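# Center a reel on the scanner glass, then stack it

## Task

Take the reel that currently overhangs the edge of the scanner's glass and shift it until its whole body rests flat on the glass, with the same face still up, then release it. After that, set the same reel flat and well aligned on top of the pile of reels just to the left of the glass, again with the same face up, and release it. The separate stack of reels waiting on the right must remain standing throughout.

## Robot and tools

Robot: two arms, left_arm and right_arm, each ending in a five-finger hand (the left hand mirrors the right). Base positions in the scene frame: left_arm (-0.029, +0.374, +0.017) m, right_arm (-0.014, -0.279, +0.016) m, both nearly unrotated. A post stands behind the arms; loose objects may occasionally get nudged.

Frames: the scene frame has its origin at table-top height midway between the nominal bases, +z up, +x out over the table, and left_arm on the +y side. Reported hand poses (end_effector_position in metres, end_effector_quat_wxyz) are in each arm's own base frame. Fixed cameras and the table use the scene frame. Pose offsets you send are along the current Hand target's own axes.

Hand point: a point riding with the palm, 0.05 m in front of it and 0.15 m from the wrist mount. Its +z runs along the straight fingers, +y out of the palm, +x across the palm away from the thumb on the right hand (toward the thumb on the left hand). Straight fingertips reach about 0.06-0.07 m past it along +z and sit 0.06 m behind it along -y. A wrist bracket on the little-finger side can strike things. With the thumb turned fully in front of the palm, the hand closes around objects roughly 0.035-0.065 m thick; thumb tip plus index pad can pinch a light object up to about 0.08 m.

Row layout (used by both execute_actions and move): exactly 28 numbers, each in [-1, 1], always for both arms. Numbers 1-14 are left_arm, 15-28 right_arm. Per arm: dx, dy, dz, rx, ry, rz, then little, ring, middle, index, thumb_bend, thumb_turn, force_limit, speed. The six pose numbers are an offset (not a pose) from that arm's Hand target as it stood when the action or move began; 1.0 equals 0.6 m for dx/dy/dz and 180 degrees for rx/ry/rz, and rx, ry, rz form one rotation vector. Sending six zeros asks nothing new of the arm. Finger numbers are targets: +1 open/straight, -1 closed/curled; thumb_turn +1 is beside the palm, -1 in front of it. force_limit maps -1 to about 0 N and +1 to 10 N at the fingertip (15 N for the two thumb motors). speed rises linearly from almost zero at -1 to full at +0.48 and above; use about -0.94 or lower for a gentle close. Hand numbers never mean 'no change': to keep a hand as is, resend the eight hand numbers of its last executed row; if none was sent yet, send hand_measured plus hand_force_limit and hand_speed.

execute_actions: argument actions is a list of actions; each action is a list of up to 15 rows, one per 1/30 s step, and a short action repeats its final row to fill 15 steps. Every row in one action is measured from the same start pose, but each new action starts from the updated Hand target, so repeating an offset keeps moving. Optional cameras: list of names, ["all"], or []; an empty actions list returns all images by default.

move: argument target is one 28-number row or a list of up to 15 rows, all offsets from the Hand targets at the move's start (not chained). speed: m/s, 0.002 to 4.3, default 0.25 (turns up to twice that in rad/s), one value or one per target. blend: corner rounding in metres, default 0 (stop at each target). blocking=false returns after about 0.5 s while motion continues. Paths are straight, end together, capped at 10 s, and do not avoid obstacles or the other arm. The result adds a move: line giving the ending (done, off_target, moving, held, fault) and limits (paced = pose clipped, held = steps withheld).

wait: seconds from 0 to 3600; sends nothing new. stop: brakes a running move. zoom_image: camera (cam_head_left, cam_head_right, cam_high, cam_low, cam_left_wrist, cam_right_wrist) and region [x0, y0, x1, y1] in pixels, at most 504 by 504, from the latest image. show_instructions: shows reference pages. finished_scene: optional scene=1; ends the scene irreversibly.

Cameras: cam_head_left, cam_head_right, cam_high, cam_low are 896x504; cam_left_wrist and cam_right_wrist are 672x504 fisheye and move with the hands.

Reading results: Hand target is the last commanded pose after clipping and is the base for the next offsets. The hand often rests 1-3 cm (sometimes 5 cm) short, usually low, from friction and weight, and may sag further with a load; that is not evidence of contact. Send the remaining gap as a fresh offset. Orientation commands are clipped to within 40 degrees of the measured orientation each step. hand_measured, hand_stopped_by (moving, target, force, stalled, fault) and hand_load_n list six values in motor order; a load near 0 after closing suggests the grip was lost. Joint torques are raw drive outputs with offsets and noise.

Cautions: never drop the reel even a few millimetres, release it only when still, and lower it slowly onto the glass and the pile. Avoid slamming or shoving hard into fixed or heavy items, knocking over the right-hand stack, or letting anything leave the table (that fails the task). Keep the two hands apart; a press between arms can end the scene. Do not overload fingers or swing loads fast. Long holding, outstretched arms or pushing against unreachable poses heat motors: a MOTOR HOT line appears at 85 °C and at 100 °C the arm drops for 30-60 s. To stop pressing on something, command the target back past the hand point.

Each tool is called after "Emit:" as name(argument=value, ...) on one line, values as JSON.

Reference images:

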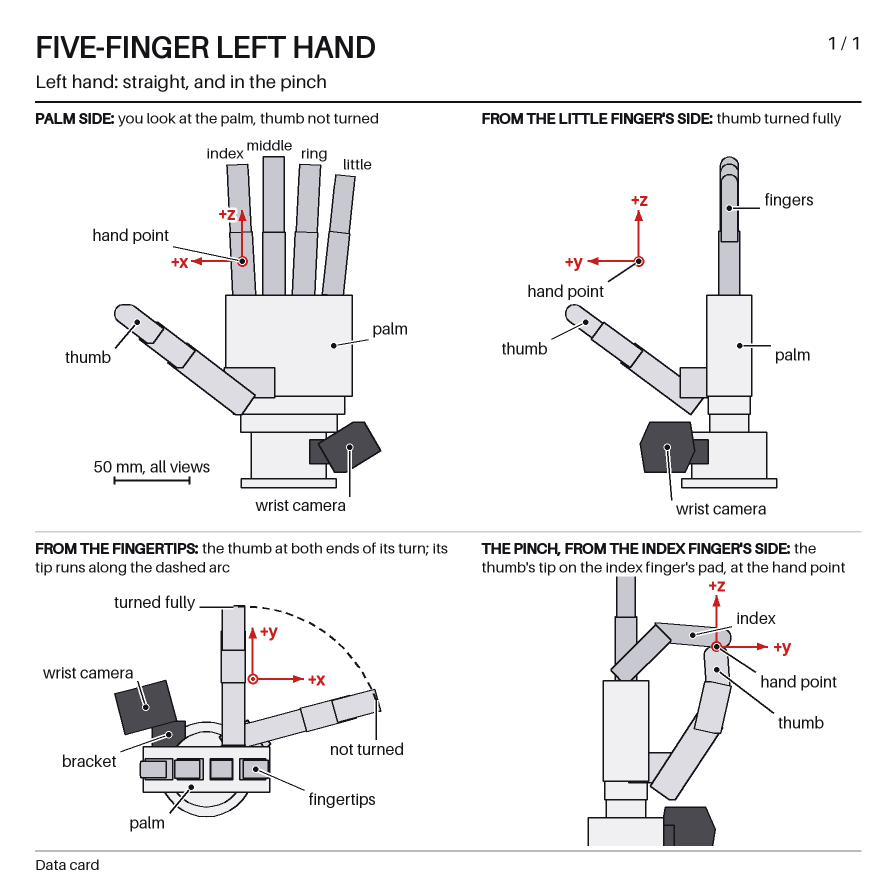

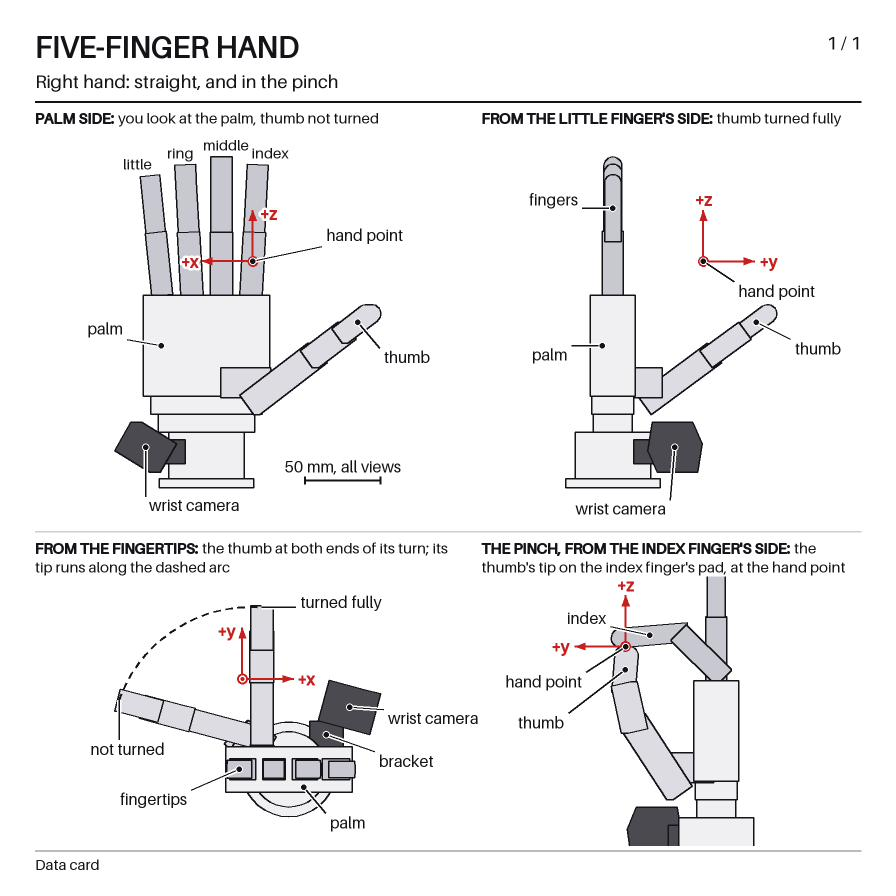

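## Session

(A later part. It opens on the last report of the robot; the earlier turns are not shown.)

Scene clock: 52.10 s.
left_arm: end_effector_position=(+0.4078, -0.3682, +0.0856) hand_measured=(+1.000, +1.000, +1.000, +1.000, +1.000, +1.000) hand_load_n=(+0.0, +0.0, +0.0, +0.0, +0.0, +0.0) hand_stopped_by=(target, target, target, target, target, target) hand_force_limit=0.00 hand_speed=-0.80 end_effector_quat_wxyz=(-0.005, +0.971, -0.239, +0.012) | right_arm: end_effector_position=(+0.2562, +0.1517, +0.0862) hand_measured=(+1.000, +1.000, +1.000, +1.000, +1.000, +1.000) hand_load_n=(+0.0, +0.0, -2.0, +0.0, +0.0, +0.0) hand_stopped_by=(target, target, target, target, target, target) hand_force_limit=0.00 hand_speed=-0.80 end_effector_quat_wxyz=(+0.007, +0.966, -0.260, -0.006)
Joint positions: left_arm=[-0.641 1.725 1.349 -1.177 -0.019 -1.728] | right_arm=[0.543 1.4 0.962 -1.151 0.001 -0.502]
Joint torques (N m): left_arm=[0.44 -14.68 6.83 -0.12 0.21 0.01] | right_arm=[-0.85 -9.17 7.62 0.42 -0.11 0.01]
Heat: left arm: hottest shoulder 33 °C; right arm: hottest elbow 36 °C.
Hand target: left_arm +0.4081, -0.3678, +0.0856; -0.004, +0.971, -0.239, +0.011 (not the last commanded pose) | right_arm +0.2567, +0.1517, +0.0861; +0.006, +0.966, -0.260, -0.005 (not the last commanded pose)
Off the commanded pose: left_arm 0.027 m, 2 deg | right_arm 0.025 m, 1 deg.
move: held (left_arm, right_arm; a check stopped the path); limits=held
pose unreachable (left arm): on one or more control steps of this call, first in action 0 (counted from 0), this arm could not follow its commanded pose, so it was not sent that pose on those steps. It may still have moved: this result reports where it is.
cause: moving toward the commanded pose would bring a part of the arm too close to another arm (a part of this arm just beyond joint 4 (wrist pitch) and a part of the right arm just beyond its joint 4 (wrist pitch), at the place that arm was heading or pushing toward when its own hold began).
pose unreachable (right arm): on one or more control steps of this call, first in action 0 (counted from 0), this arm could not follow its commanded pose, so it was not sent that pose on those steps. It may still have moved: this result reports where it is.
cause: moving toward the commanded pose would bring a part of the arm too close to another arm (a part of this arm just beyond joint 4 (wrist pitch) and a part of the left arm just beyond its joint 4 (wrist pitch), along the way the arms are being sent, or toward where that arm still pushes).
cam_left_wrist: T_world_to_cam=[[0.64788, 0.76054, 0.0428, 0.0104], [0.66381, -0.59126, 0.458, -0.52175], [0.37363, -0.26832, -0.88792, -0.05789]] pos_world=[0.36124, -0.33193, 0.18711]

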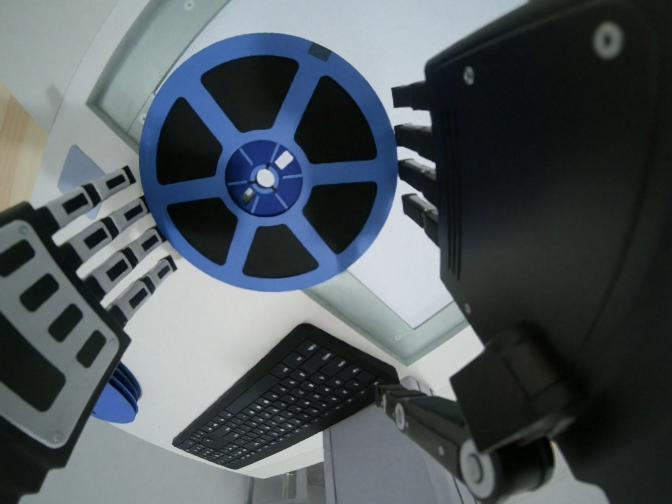

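Emit:
move(target=[[0,-0.05,0,0,0,0,1,1,1,1,1,1,0,-0.8,0,0.05,0,0,0,0,1,1,1,1,1,1,0,-0.8],[0,-0.05,-0.083,0,0,0,1,1,1,1,1,1,0,-0.8,0,0.05,-0.083,0,0,0,1,1,1,1,1,1,0,-0.8],[0,-0.1017,-0.116,-0.139,0,0,1,1,1,1,1,1,0,-0.8,0,0.0828,-0.0317,0.139,0,0,1,1,1,1,1,1,0,-0.8]], speed=0.06, cameras=["all"])

Scene clock: 61.17 s.
left_arm: end_effector_position=(+0.4280, -0.3142, +0.1561) hand_measured=(+1.000, +1.000, +1.000, +1.000, +1.000, +1.000) hand_load_n=(+0.0, +0.0, +0.0, +0.0, +0.0, +0.0) hand_stopped_by=(target, target, target, target, target, target) hand_force_limit=0.00 hand_speed=-0.80 end_effector_quat_wxyz=(+0.205, +0.950, -0.233, -0.040) | right_arm: end_effector_position=(+0.2275, +0.1103, +0.1037) hand_measured=(+1.000, +1.000, +1.000, +1.000, +1.000, +1.000) hand_load_n=(+0.0, +0.0, +0.0, +0.0, +0.0, +0.0) hand_stopped_by=(target, target, target, target, target, target) hand_force_limit=0.00 hand_speed=-0.80 end_effector_quat_wxyz=(-0.197, +0.945, -0.256, +0.041)
Joint positions: left_arm=[-0.371 1.684 1.372 -1.288 0.421 -1.456] | right_arm=[0.293 0.992 0.704 -0.995 -0.289 -0.706]
Joint torques (N m): left_arm=[0.97 -12.63 8.31 -0.4 0.6 0.13] | right_arm=[-1.61 -5.89 8.54 1.26 -0.36 -0.06]
Heat: left arm: hottest shoulder 33 °C; right arm: hottest elbow 36 °C.
Hand target: left_arm +0.4346, -0.3139, +0.1560; +0.207, +0.949, -0.235, -0.041 | right_arm +0.2320, +0.1090, +0.1059; -0.203, +0.944, -0.255, +0.051
Off the commanded pose: left_arm 0.007 m, 0 deg | right_arm 0.005 m, 1 deg.
move: done
cam_left_wrist: T_world_to_cam=[[0.61502, 0.69445, -0.37348, 0.01141], [0.76248, -0.40308, 0.50612, -0.52621], [0.20093, -0.59605, -0.7774, -0.03461]] pos_world=[0.40116, -0.24066, 0.24368]
cam_right_wrist: T_world_to_cam=[[-0.19979, -0.89234, -0.40474, 0.18774], [-0.92085, 0.02983, 0.38879, 0.16532], [-0.33485, 0.45038, -0.82766, 0.22558]] pos_world=[0.26528, 0.061, 0.19842]

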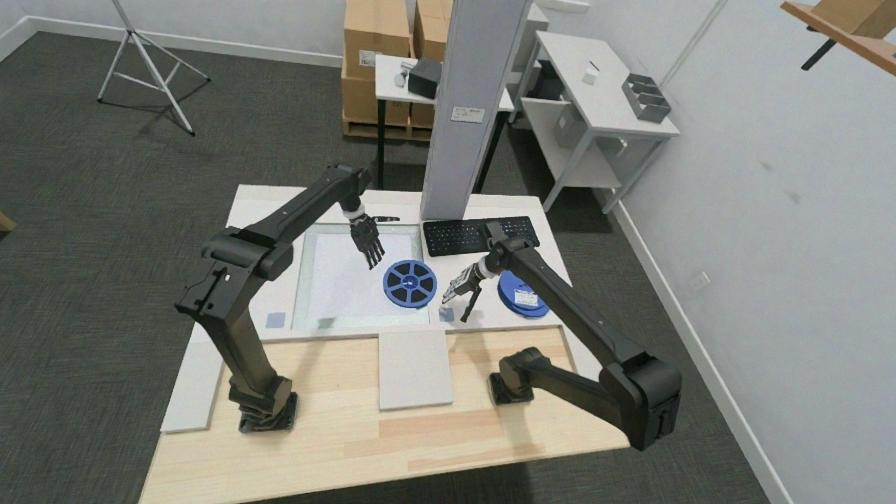

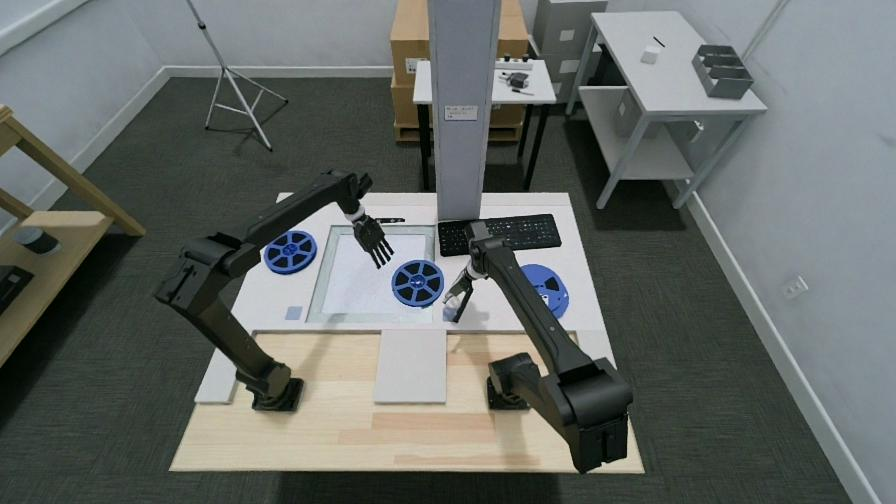

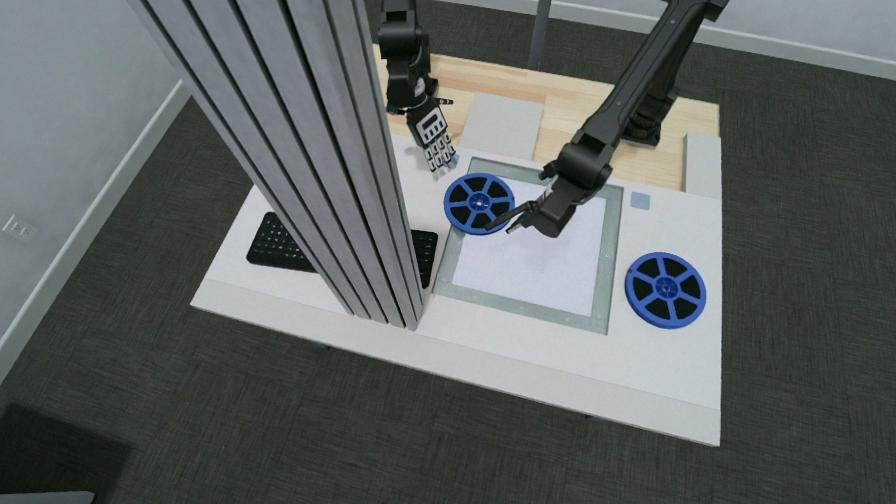

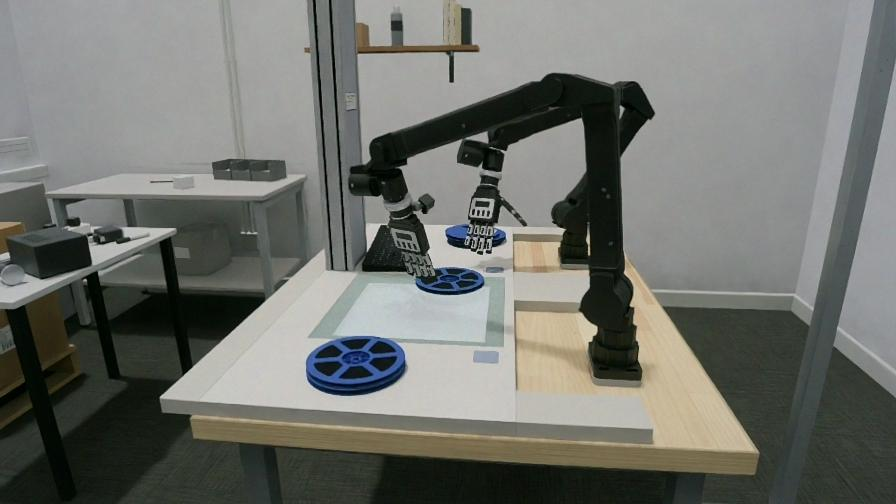

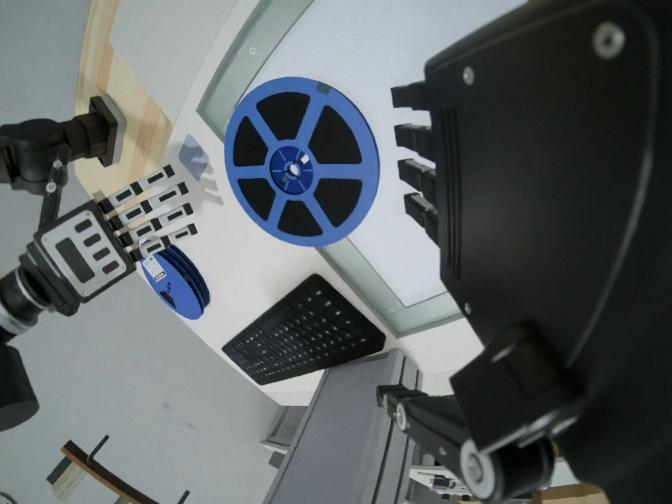

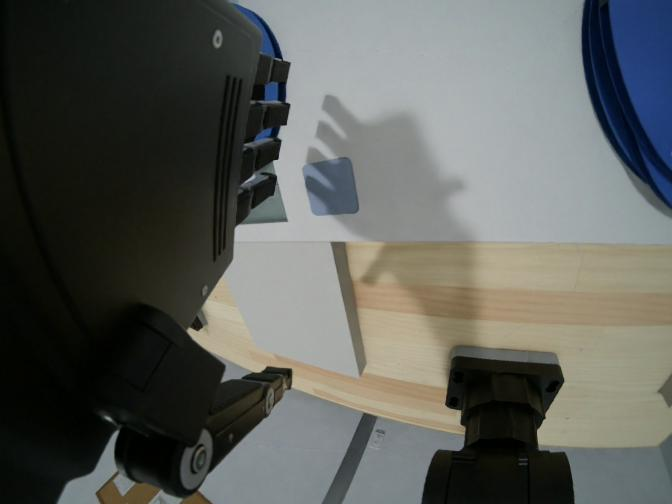

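Emit:
move(target=[0.0097,-0.0223,0.0835,0,0,0,1,1,1,1,1,1,0,-0.8,0.0018,0.0078,0.0817,0,0,0,1,1,1,1,1,1,0,-0.8], speed=0.06, cameras=["all"])

Emit:
zoom_image(camera="cam_high", region=[410, 130, 550, 260])

Emit:
zoom_image(camera="cam_low", region=[390, 230, 510, 300])

Scene clock: 64.53 s.
left_arm: end_effector_position=(+0.4398, -0.3210, +0.1154) hand_measured=(+1.000, +1.000, +1.000, +1.000, +1.000, +1.000) hand_load_n=(+0.0, +0.0, +0.0, +0.0, +0.0, +0.0) hand_stopped_by=(target, target, target, target, target, target) hand_force_limit=0.00 hand_speed=-0.80 end_effector_quat_wxyz=(+0.206, +0.949, -0.236, -0.033) | right_arm: end_effector_position=(+0.2390, +0.1186, +0.0605) hand_measured=(+1.000, +1.000, +1.000, +1.000, +1.000, +1.000) hand_load_n=(+0.0, +0.0, +0.0, +0.0, +0.0, +0.0) hand_stopped_by=(target, target, target, target, target, target) hand_force_limit=0.00 hand_speed=-0.80 end_effector_quat_wxyz=(-0.202, +0.944, -0.256, +0.050)
Joint positions: left_arm=[-0.375 1.746 1.341 -1.178 0.421 -1.455] | right_arm=[0.311 1.07 0.63 -0.817 -0.282 -0.686]
Joint torques (N m): left_arm=[-0.26 -13.63 6.01 0.27 0.57 -0.06] | right_arm=[0.09 -4.95 8.17 1.39 -0.22 0.11]
Heat: left arm: hottest shoulder 33 °C; right arm: hottest elbow 36 °C.
Hand target: left_arm +0.4368, -0.3245, +0.1049; +0.207, +0.949, -0.235, -0.041 | right_arm +0.2406, +0.1222, +0.0592; -0.203, +0.944, -0.255, +0.051
Off the commanded pose: left_arm 0.011 m, 1 deg | right_arm 0.004 m, 0 deg.
move: off_target (left_arm)
cam_left_wrist: T_world_to_cam=[[0.62341, 0.68956, -0.3686, -0.01209], [0.75318, -0.40303, 0.5199, -0.51478], [0.20994, -0.60173, -0.77061, -0.07928]] pos_world=[0.41191, -0.24684, 0.20208]
cam_right_wrist: T_world_to_cam=[[-0.19444, -0.88981, -0.41283, 0.17884], [-0.92834, 0.03099, 0.37045, 0.19528], [-0.31684, 0.45527, -0.83207, 0.18534]] pos_world=[0.27478, 0.0687, 0.15571]

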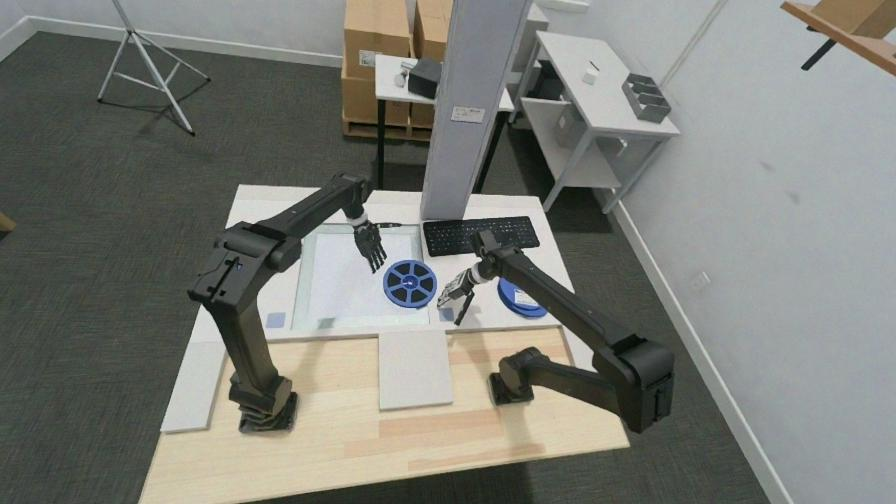

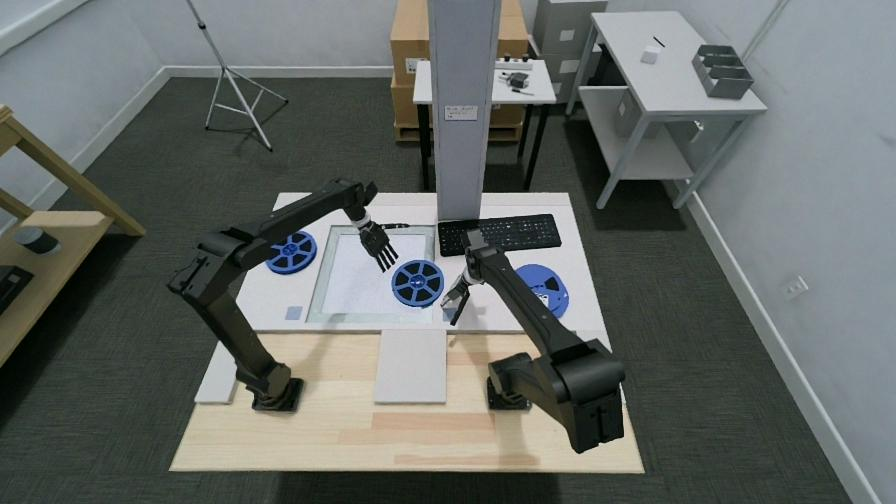

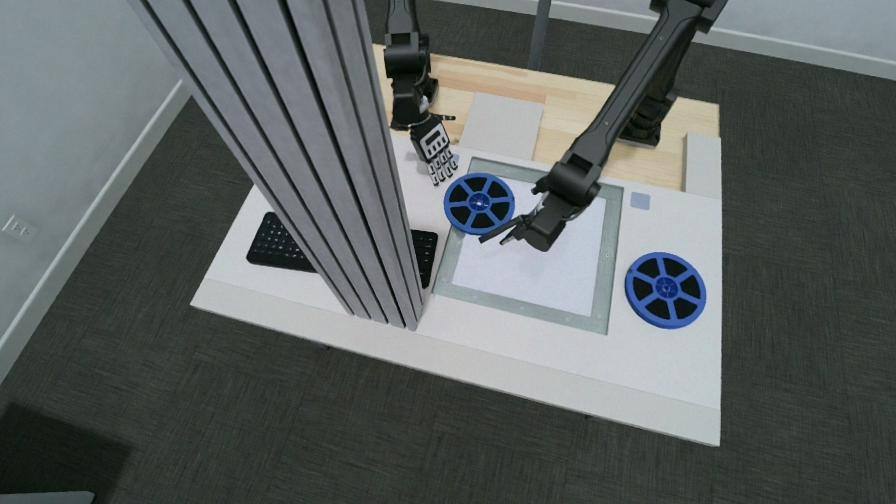

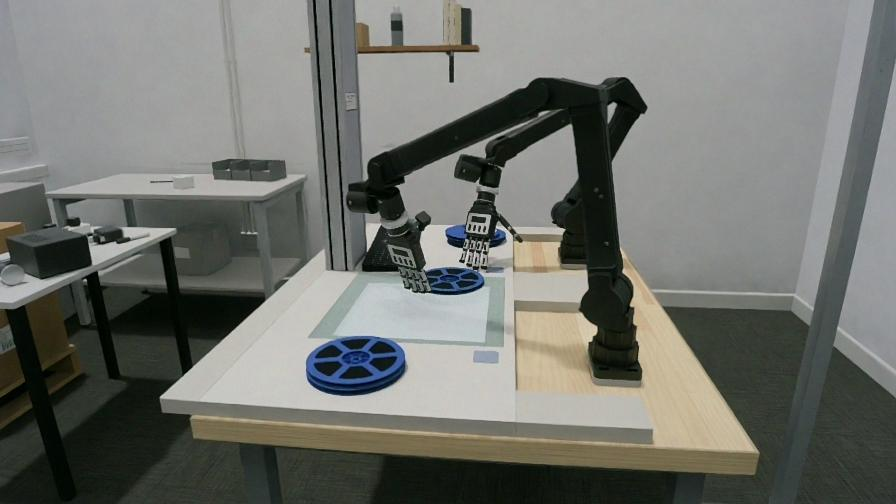

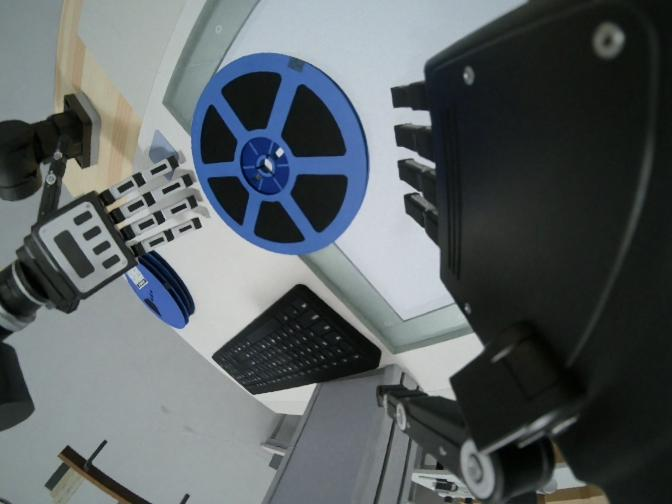

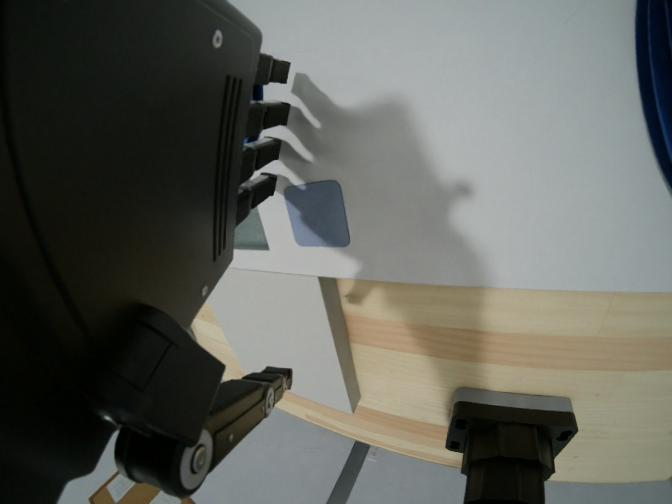

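Scaled by 3.600 from the camera's image (finer frame: 1280x720).

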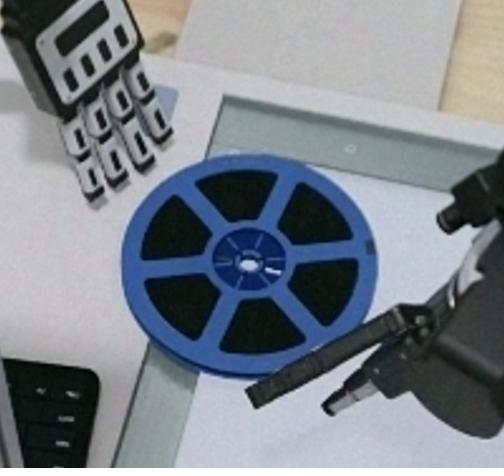

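Scaled by 4.200 from the camera's image (finer frame: 1280x720).

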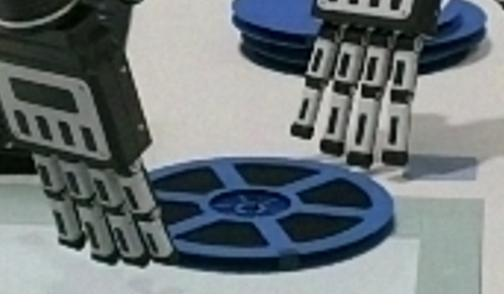

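Emit:
execute_actions(actions=[])

Emit:
zoom_image(camera="cam_high", region=[410, 130, 550, 260])

Scene clock: 65.63 s.
left_arm: end_effector_position=(+0.4398, -0.3210, +0.1154) hand_measured=(+1.000, +1.000, +1.000, +1.000, +1.000, +1.000) hand_load_n=(+0.0, +0.0, +0.0, +0.0, +0.0, +0.0) hand_stopped_by=(target, target, target, target, target, target) hand_force_limit=0.00 hand_speed=-0.80 end_effector_quat_wxyz=(+0.206, +0.949, -0.236, -0.033) | right_arm: end_effector_position=(+0.2390, +0.1186, +0.0605) hand_measured=(+1.000, +1.000, +1.000, +1.000, +1.000, +1.000) hand_load_n=(+0.0, +0.0, +0.0, +0.0, +0.0, +0.0) hand_stopped_by=(target, target, target, target, target, target) hand_force_limit=0.00 hand_speed=-0.80 end_effector_quat_wxyz=(-0.202, +0.944, -0.256, +0.050)
Joint positions: left_arm=[-0.375 1.746 1.341 -1.178 0.421 -1.455] | right_arm=[0.311 1.07 0.63 -0.817 -0.281 -0.685]
Joint velocities: within noise
Joint torques (N m): left_arm=[-0.26 -13.57 6 0.27 0.61 -0.06] | right_arm=[0.09 -4.95 8.16 1.35 -0.22 0.08]
Heat: left arm: hottest shoulder 33 °C; right arm: hottest elbow 36 °C.
Hand target: left_arm +0.4368, -0.3245, +0.1049; +0.207, +0.949, -0.235, -0.041 | right_arm +0.2405, +0.1222, +0.0592; -0.203, +0.944, -0.255, +0.051
Off the commanded pose: left_arm 0.011 m, 1 deg | right_arm 0.004 m, 0 deg.
camera_calibration:
cam_left_wrist: T_world_to_cam=[[0.62341, 0.68956, -0.3686, -0.01209], [0.75318, -0.40303, 0.5199, -0.51478], [0.20994, -0.60173, -0.77061, -0.07928]] pos_world=[0.41191, -0.24684, 0.20208]
cam_right_wrist: T_world_to_cam=[[-0.19459, -0.88986, -0.41266, 0.17885], [-0.92834, 0.03122, 0.37042, 0.19527], [-0.31674, 0.45517, -0.83217, 0.18533]] pos_world=[0.27478, 0.0687, 0.15571]

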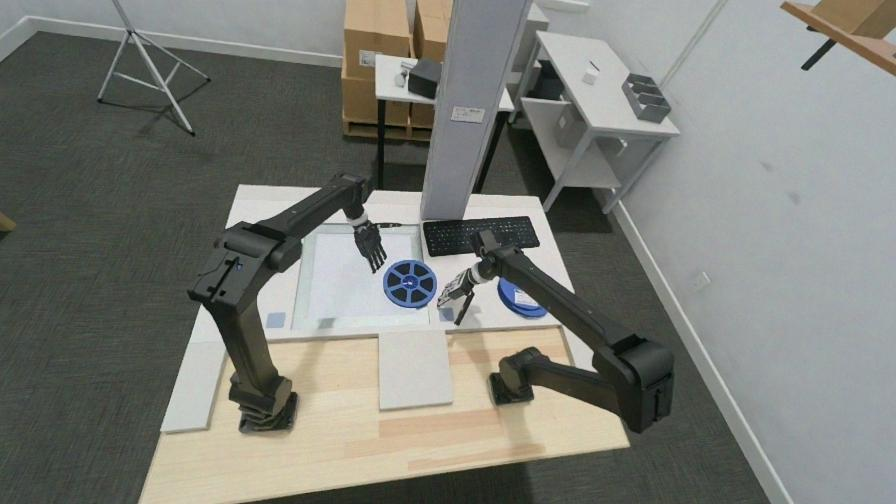

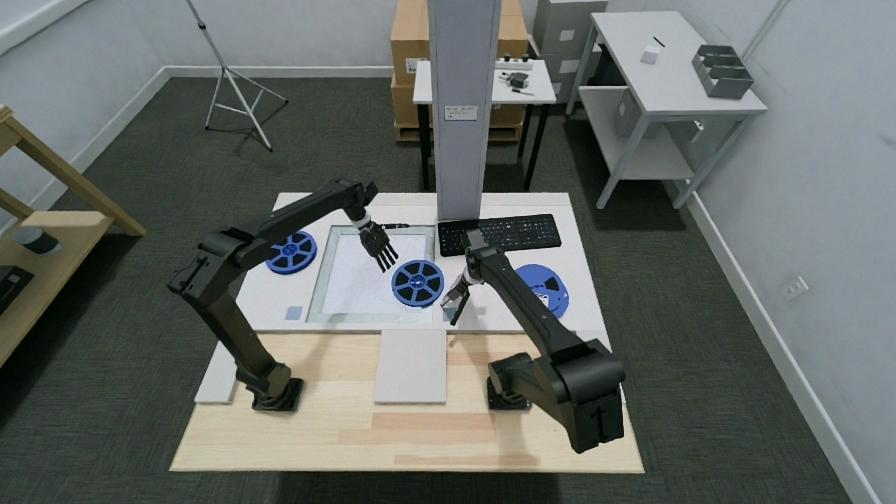

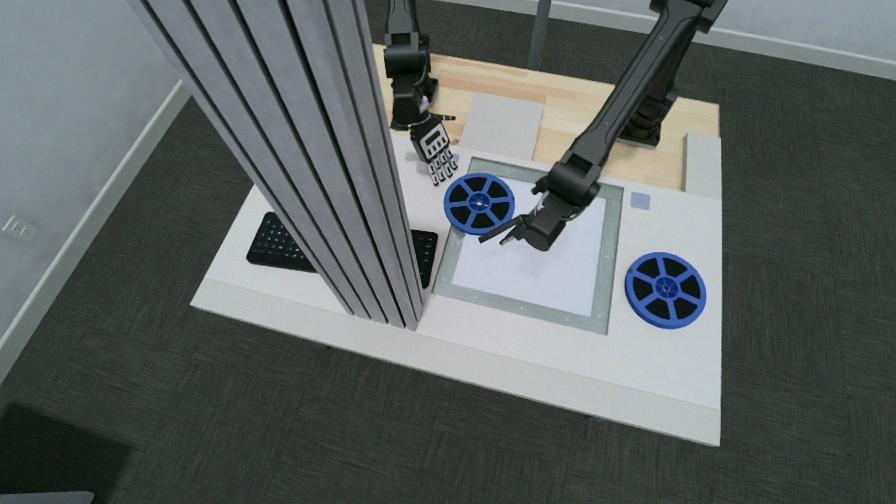

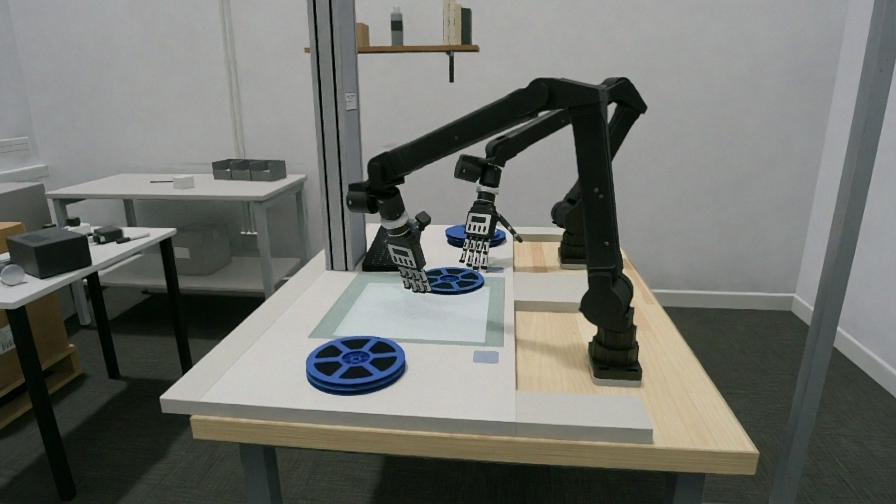

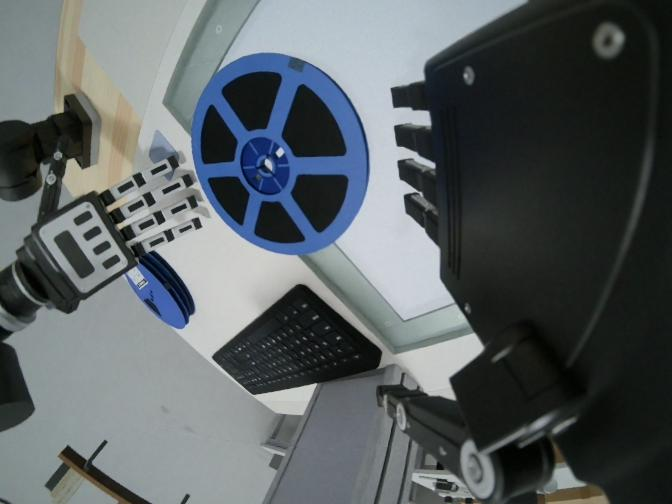

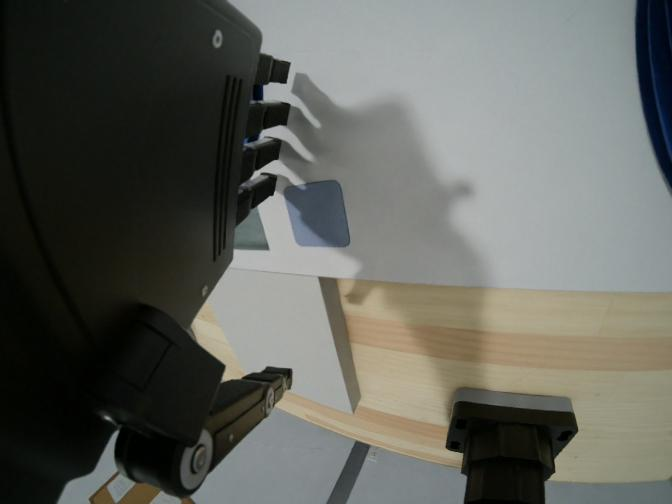

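Scaled by 3.600 from the camera's image (finer frame: 1280x720).

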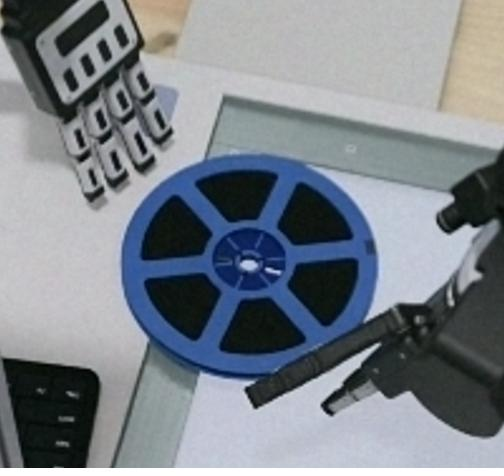

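Emit:
move(target=[-0.0008,0.0102,0.0192,0,0,0,1,1,1,1,1,1,0,-0.8,0.0002,-0.0114,0.0157,0,0,0,1,1,1,1,1,1,0,-0.8], speed=0.05, cameras=["cam_high","cam_low","cam_left_wrist"])

Emit:
zoom_image(camera="cam_high", region=[410, 130, 550, 260])

Emit:
zoom_image(camera="cam_low", region=[390, 230, 510, 300])

Scene clock: 66.93 s.
left_arm: end_effector_position=(+0.4364, -0.3301, +0.1112) hand_measured=(+1.000, +1.000, +1.000, +1.000, +1.000, +1.000) hand_load_n=(+0.0, +0.0, +0.0, -0.5, +0.0, +0.0) hand_stopped_by=(target, target, target, target, target, target) hand_force_limit=0.00 hand_speed=-0.80 end_effector_quat_wxyz=(+0.208, +0.948, -0.240, -0.028) | right_arm: end_effector_position=(+0.2424, +0.1258, +0.0552) hand_measured=(+1.000, +1.000, +1.000, +1.000, +1.000, +1.000) hand_load_n=(+0.0, +0.0, -1.0, +0.0, +0.0, +0.0) hand_stopped_by=(target, target, target, target, target, target) hand_force_limit=0.00 hand_speed=-0.80 end_effector_quat_wxyz=(-0.202, +0.944, -0.257, +0.050)
Joint positions: left_arm=[-0.394 1.747 1.329 -1.148 0.422 -1.47] | right_arm=[0.332 1.094 0.63 -0.786 -0.275 -0.662]
Joint torques (N m): left_arm=[-0.38 -13.22 5.71 0.34 0.56 -0.11] | right_arm=[0.26 -4.6 8.46 1.47 -0.19 0.07]
Heat: left arm: hottest shoulder 33 °C; right arm: hottest elbow 36 °C.
Hand target: left_arm +0.4317, -0.3335, +0.0969; +0.207, +0.949, -0.235, -0.041 | right_arm +0.2457, +0.1309, +0.0534; -0.203, +0.944, -0.255, +0.051
Off the commanded pose: left_arm 0.015 m, 2 deg | right_arm 0.006 m, 0 deg.
move: off_target (left_arm)
cam_left_wrist: T_world_to_cam=[[0.63013, 0.68476, -0.36612, -0.01008], [0.74633, -0.40399, 0.52894, -0.51206], [0.21429, -0.60655, -0.76563, -0.09126]] pos_world=[0.40808, -0.25532, 0.19729]

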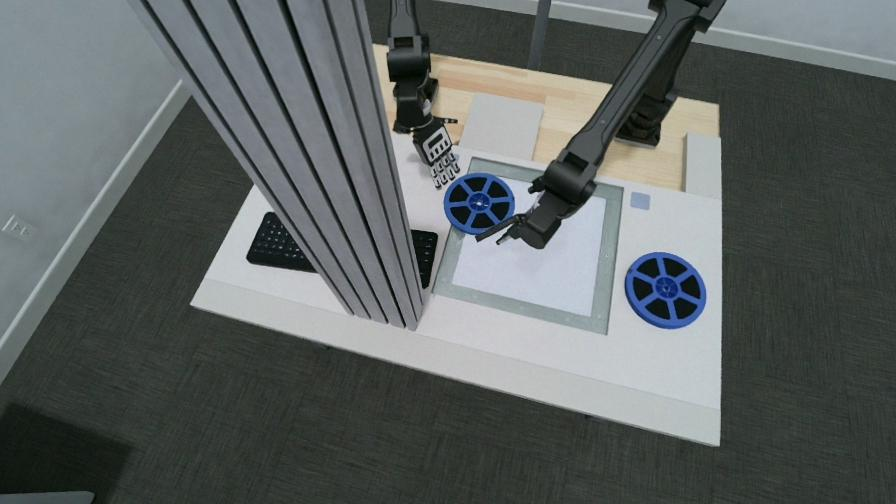

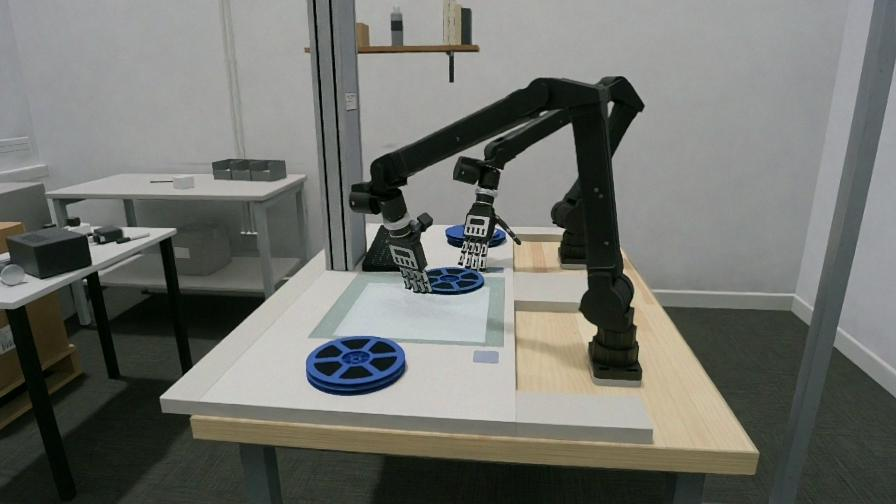

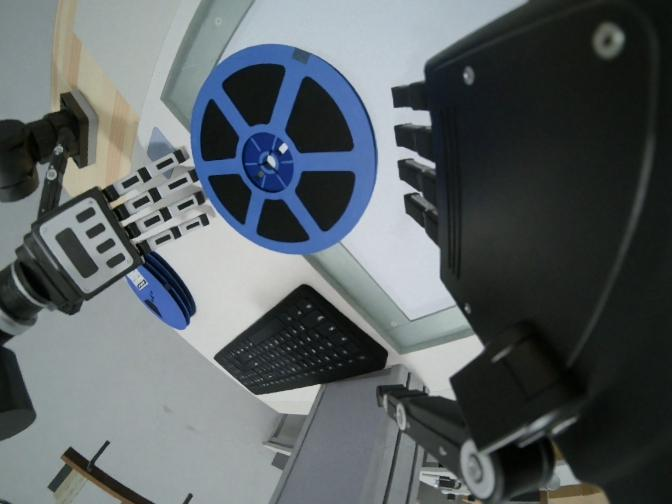

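Scaled by 3.600 from the camera's image (finer frame: 1280x720).

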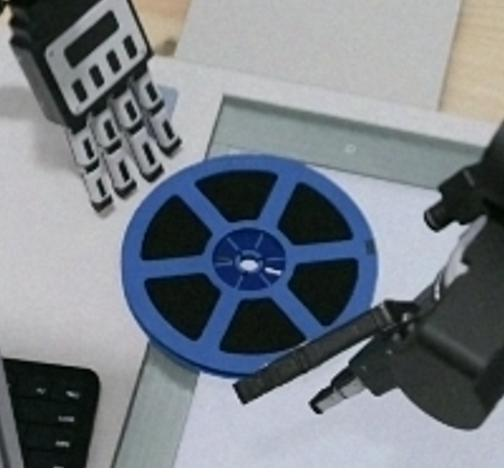

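Scaled by 4.200 from the camera's image (finer frame: 1280x720).

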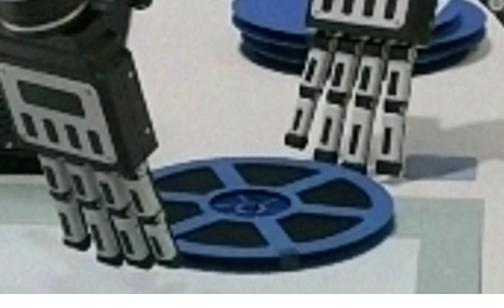

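Emit:
zoom_image(camera="cam_high", region=[465, 170, 575, 260])

Emit:
zoom_image(camera="cam_left_wrist", region=[150, 20, 470, 280])

Scaled by 4.582 from the camera's image (finer frame: 1280x720).

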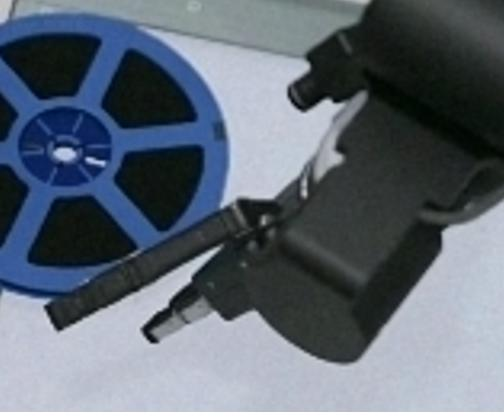

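Scaled by 1.575 from the camera's image (finer frame: 960x720).

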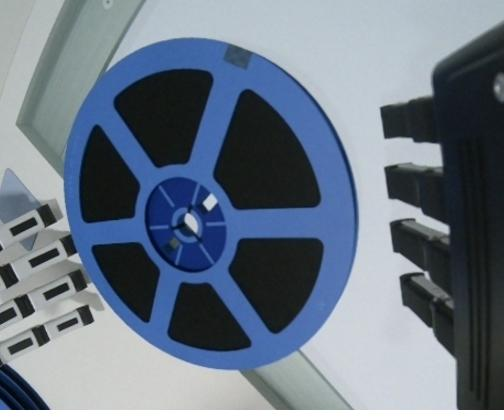

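Emit:
move(target=[-0.0122,0.0152,0.0157,0,0,0,1,1,1,1,1,1,0,-0.8,0,-0.0206,0.007,0,0,0,1,1,1,1,1,1,0,-0.8], speed=0.04, cameras=["cam_high","cam_low","cam_left_wrist"])

Emit:
zoom_image(camera="cam_high", region=[410, 130, 550, 260])

Emit:
zoom_image(camera="cam_low", region=[390, 230, 510, 300])

Emit:
zoom_image(camera="cam_left_wrist", region=[150, 20, 470, 280])

Scene clock: 70.30 s.
left_arm: end_effector_position=(+0.4350, -0.3305, +0.1104) hand_measured=(+1.000, +1.000, +1.000, +1.000, +1.000, +1.000) hand_load_n=(+0.0, +0.0, +0.0, +0.0, +0.0, +0.0) hand_stopped_by=(target, target, target, target, target, target) hand_force_limit=0.00 hand_speed=-0.80 end_effector_quat_wxyz=(+0.206, +0.950, -0.232, -0.021) | right_arm: end_effector_position=(+0.2449, +0.1338, +0.0547) hand_measured=(+1.000, +1.000, +1.000, +1.000, +1.000, +1.000) hand_load_n=(+0.0, +0.0, -0.5, +0.0, +0.0, +0.0) hand_stopped_by=(target, target, target, target, target, target) hand_force_limit=0.00 hand_speed=-0.80 end_effector_quat_wxyz=(-0.202, +0.943, -0.259, +0.051)
Joint positions: left_arm=[-0.398 1.731 1.305 -1.12 0.417 -1.496] | right_arm=[0.356 1.108 0.637 -0.77 -0.265 -0.634]
Joint torques (N m): left_arm=[-1.9 -12.81 4.89 0.46 0.75 -0.11] | right_arm=[0.73 -3.6 9.61 1.37 -0.19 0.06]
Heat: left arm: hottest shoulder 33 °C; right arm: hottest elbow 36 °C.
Hand target: left_arm +0.4197, -0.3409, +0.0919; +0.207, +0.949, -0.235, -0.041 | right_arm +0.2522, +0.1421, +0.0546; -0.203, +0.944, -0.255, +0.051
Off the commanded pose: left_arm 0.026 m, 2 deg | right_arm 0.011 m, 0 deg.
move: off_target (left_arm, right_arm)
cam_left_wrist: T_world_to_cam=[[0.62131, 0.69663, -0.35872, -0.00223], [0.74762, -0.38997, 0.53758, -0.50765], [0.23461, -0.60219, -0.7631, -0.09948]] pos_world=[0.40425, -0.25632, 0.19619]

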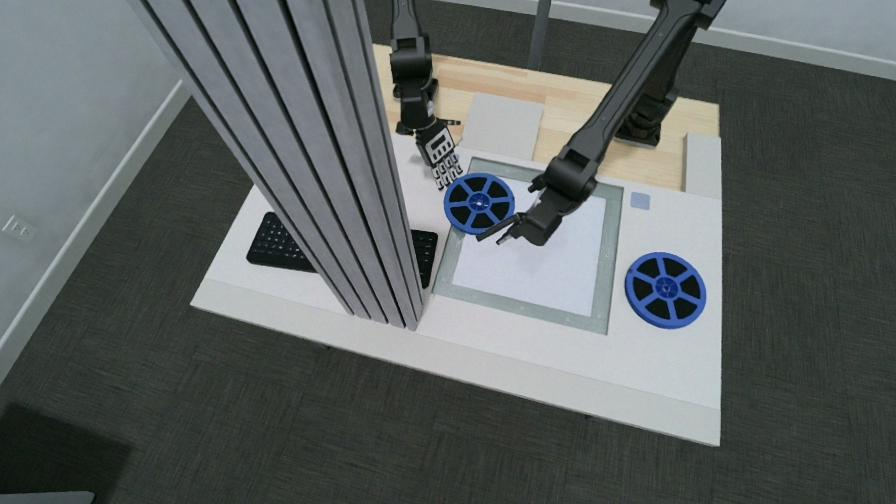

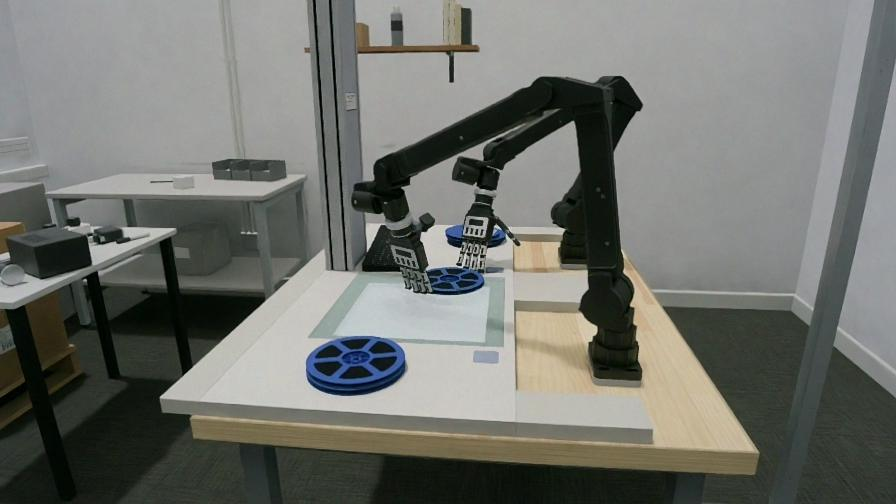

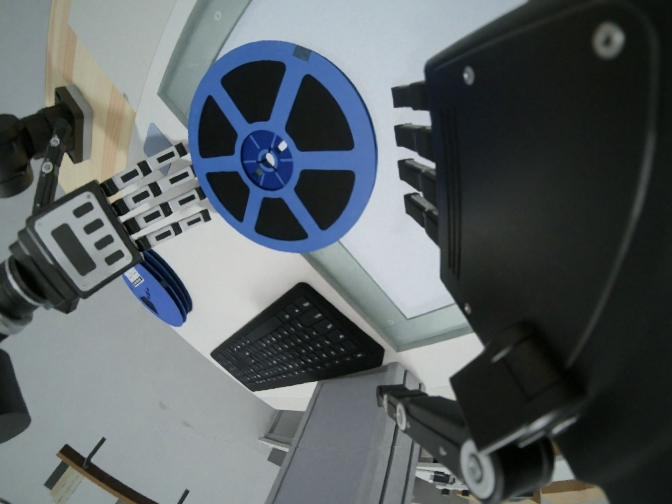

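Scaled by 3.600 from the camera's image (finer frame: 1280x720).

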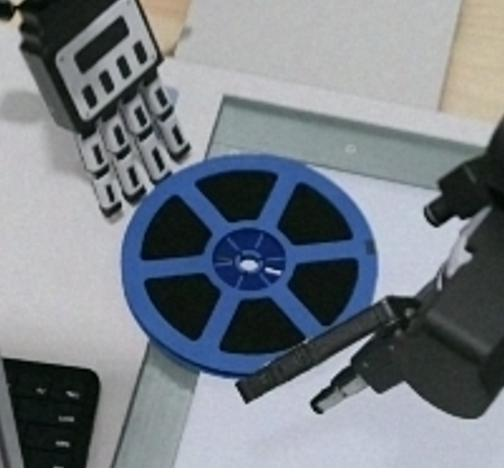

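Scaled by 4.200 from the camera's image (finer frame: 1280x720).

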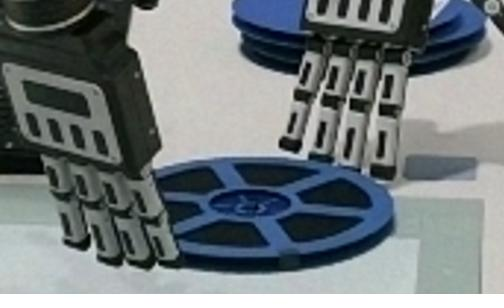

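Scaled by 1.575 from the camera's image (finer frame: 960x720).

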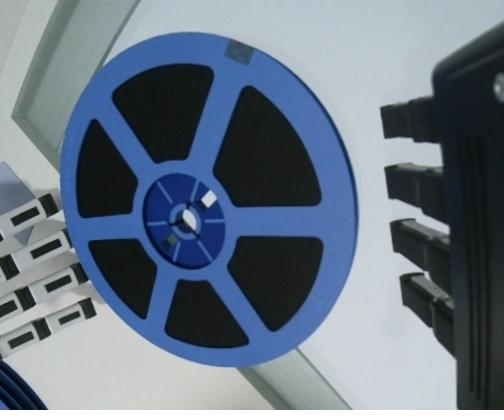

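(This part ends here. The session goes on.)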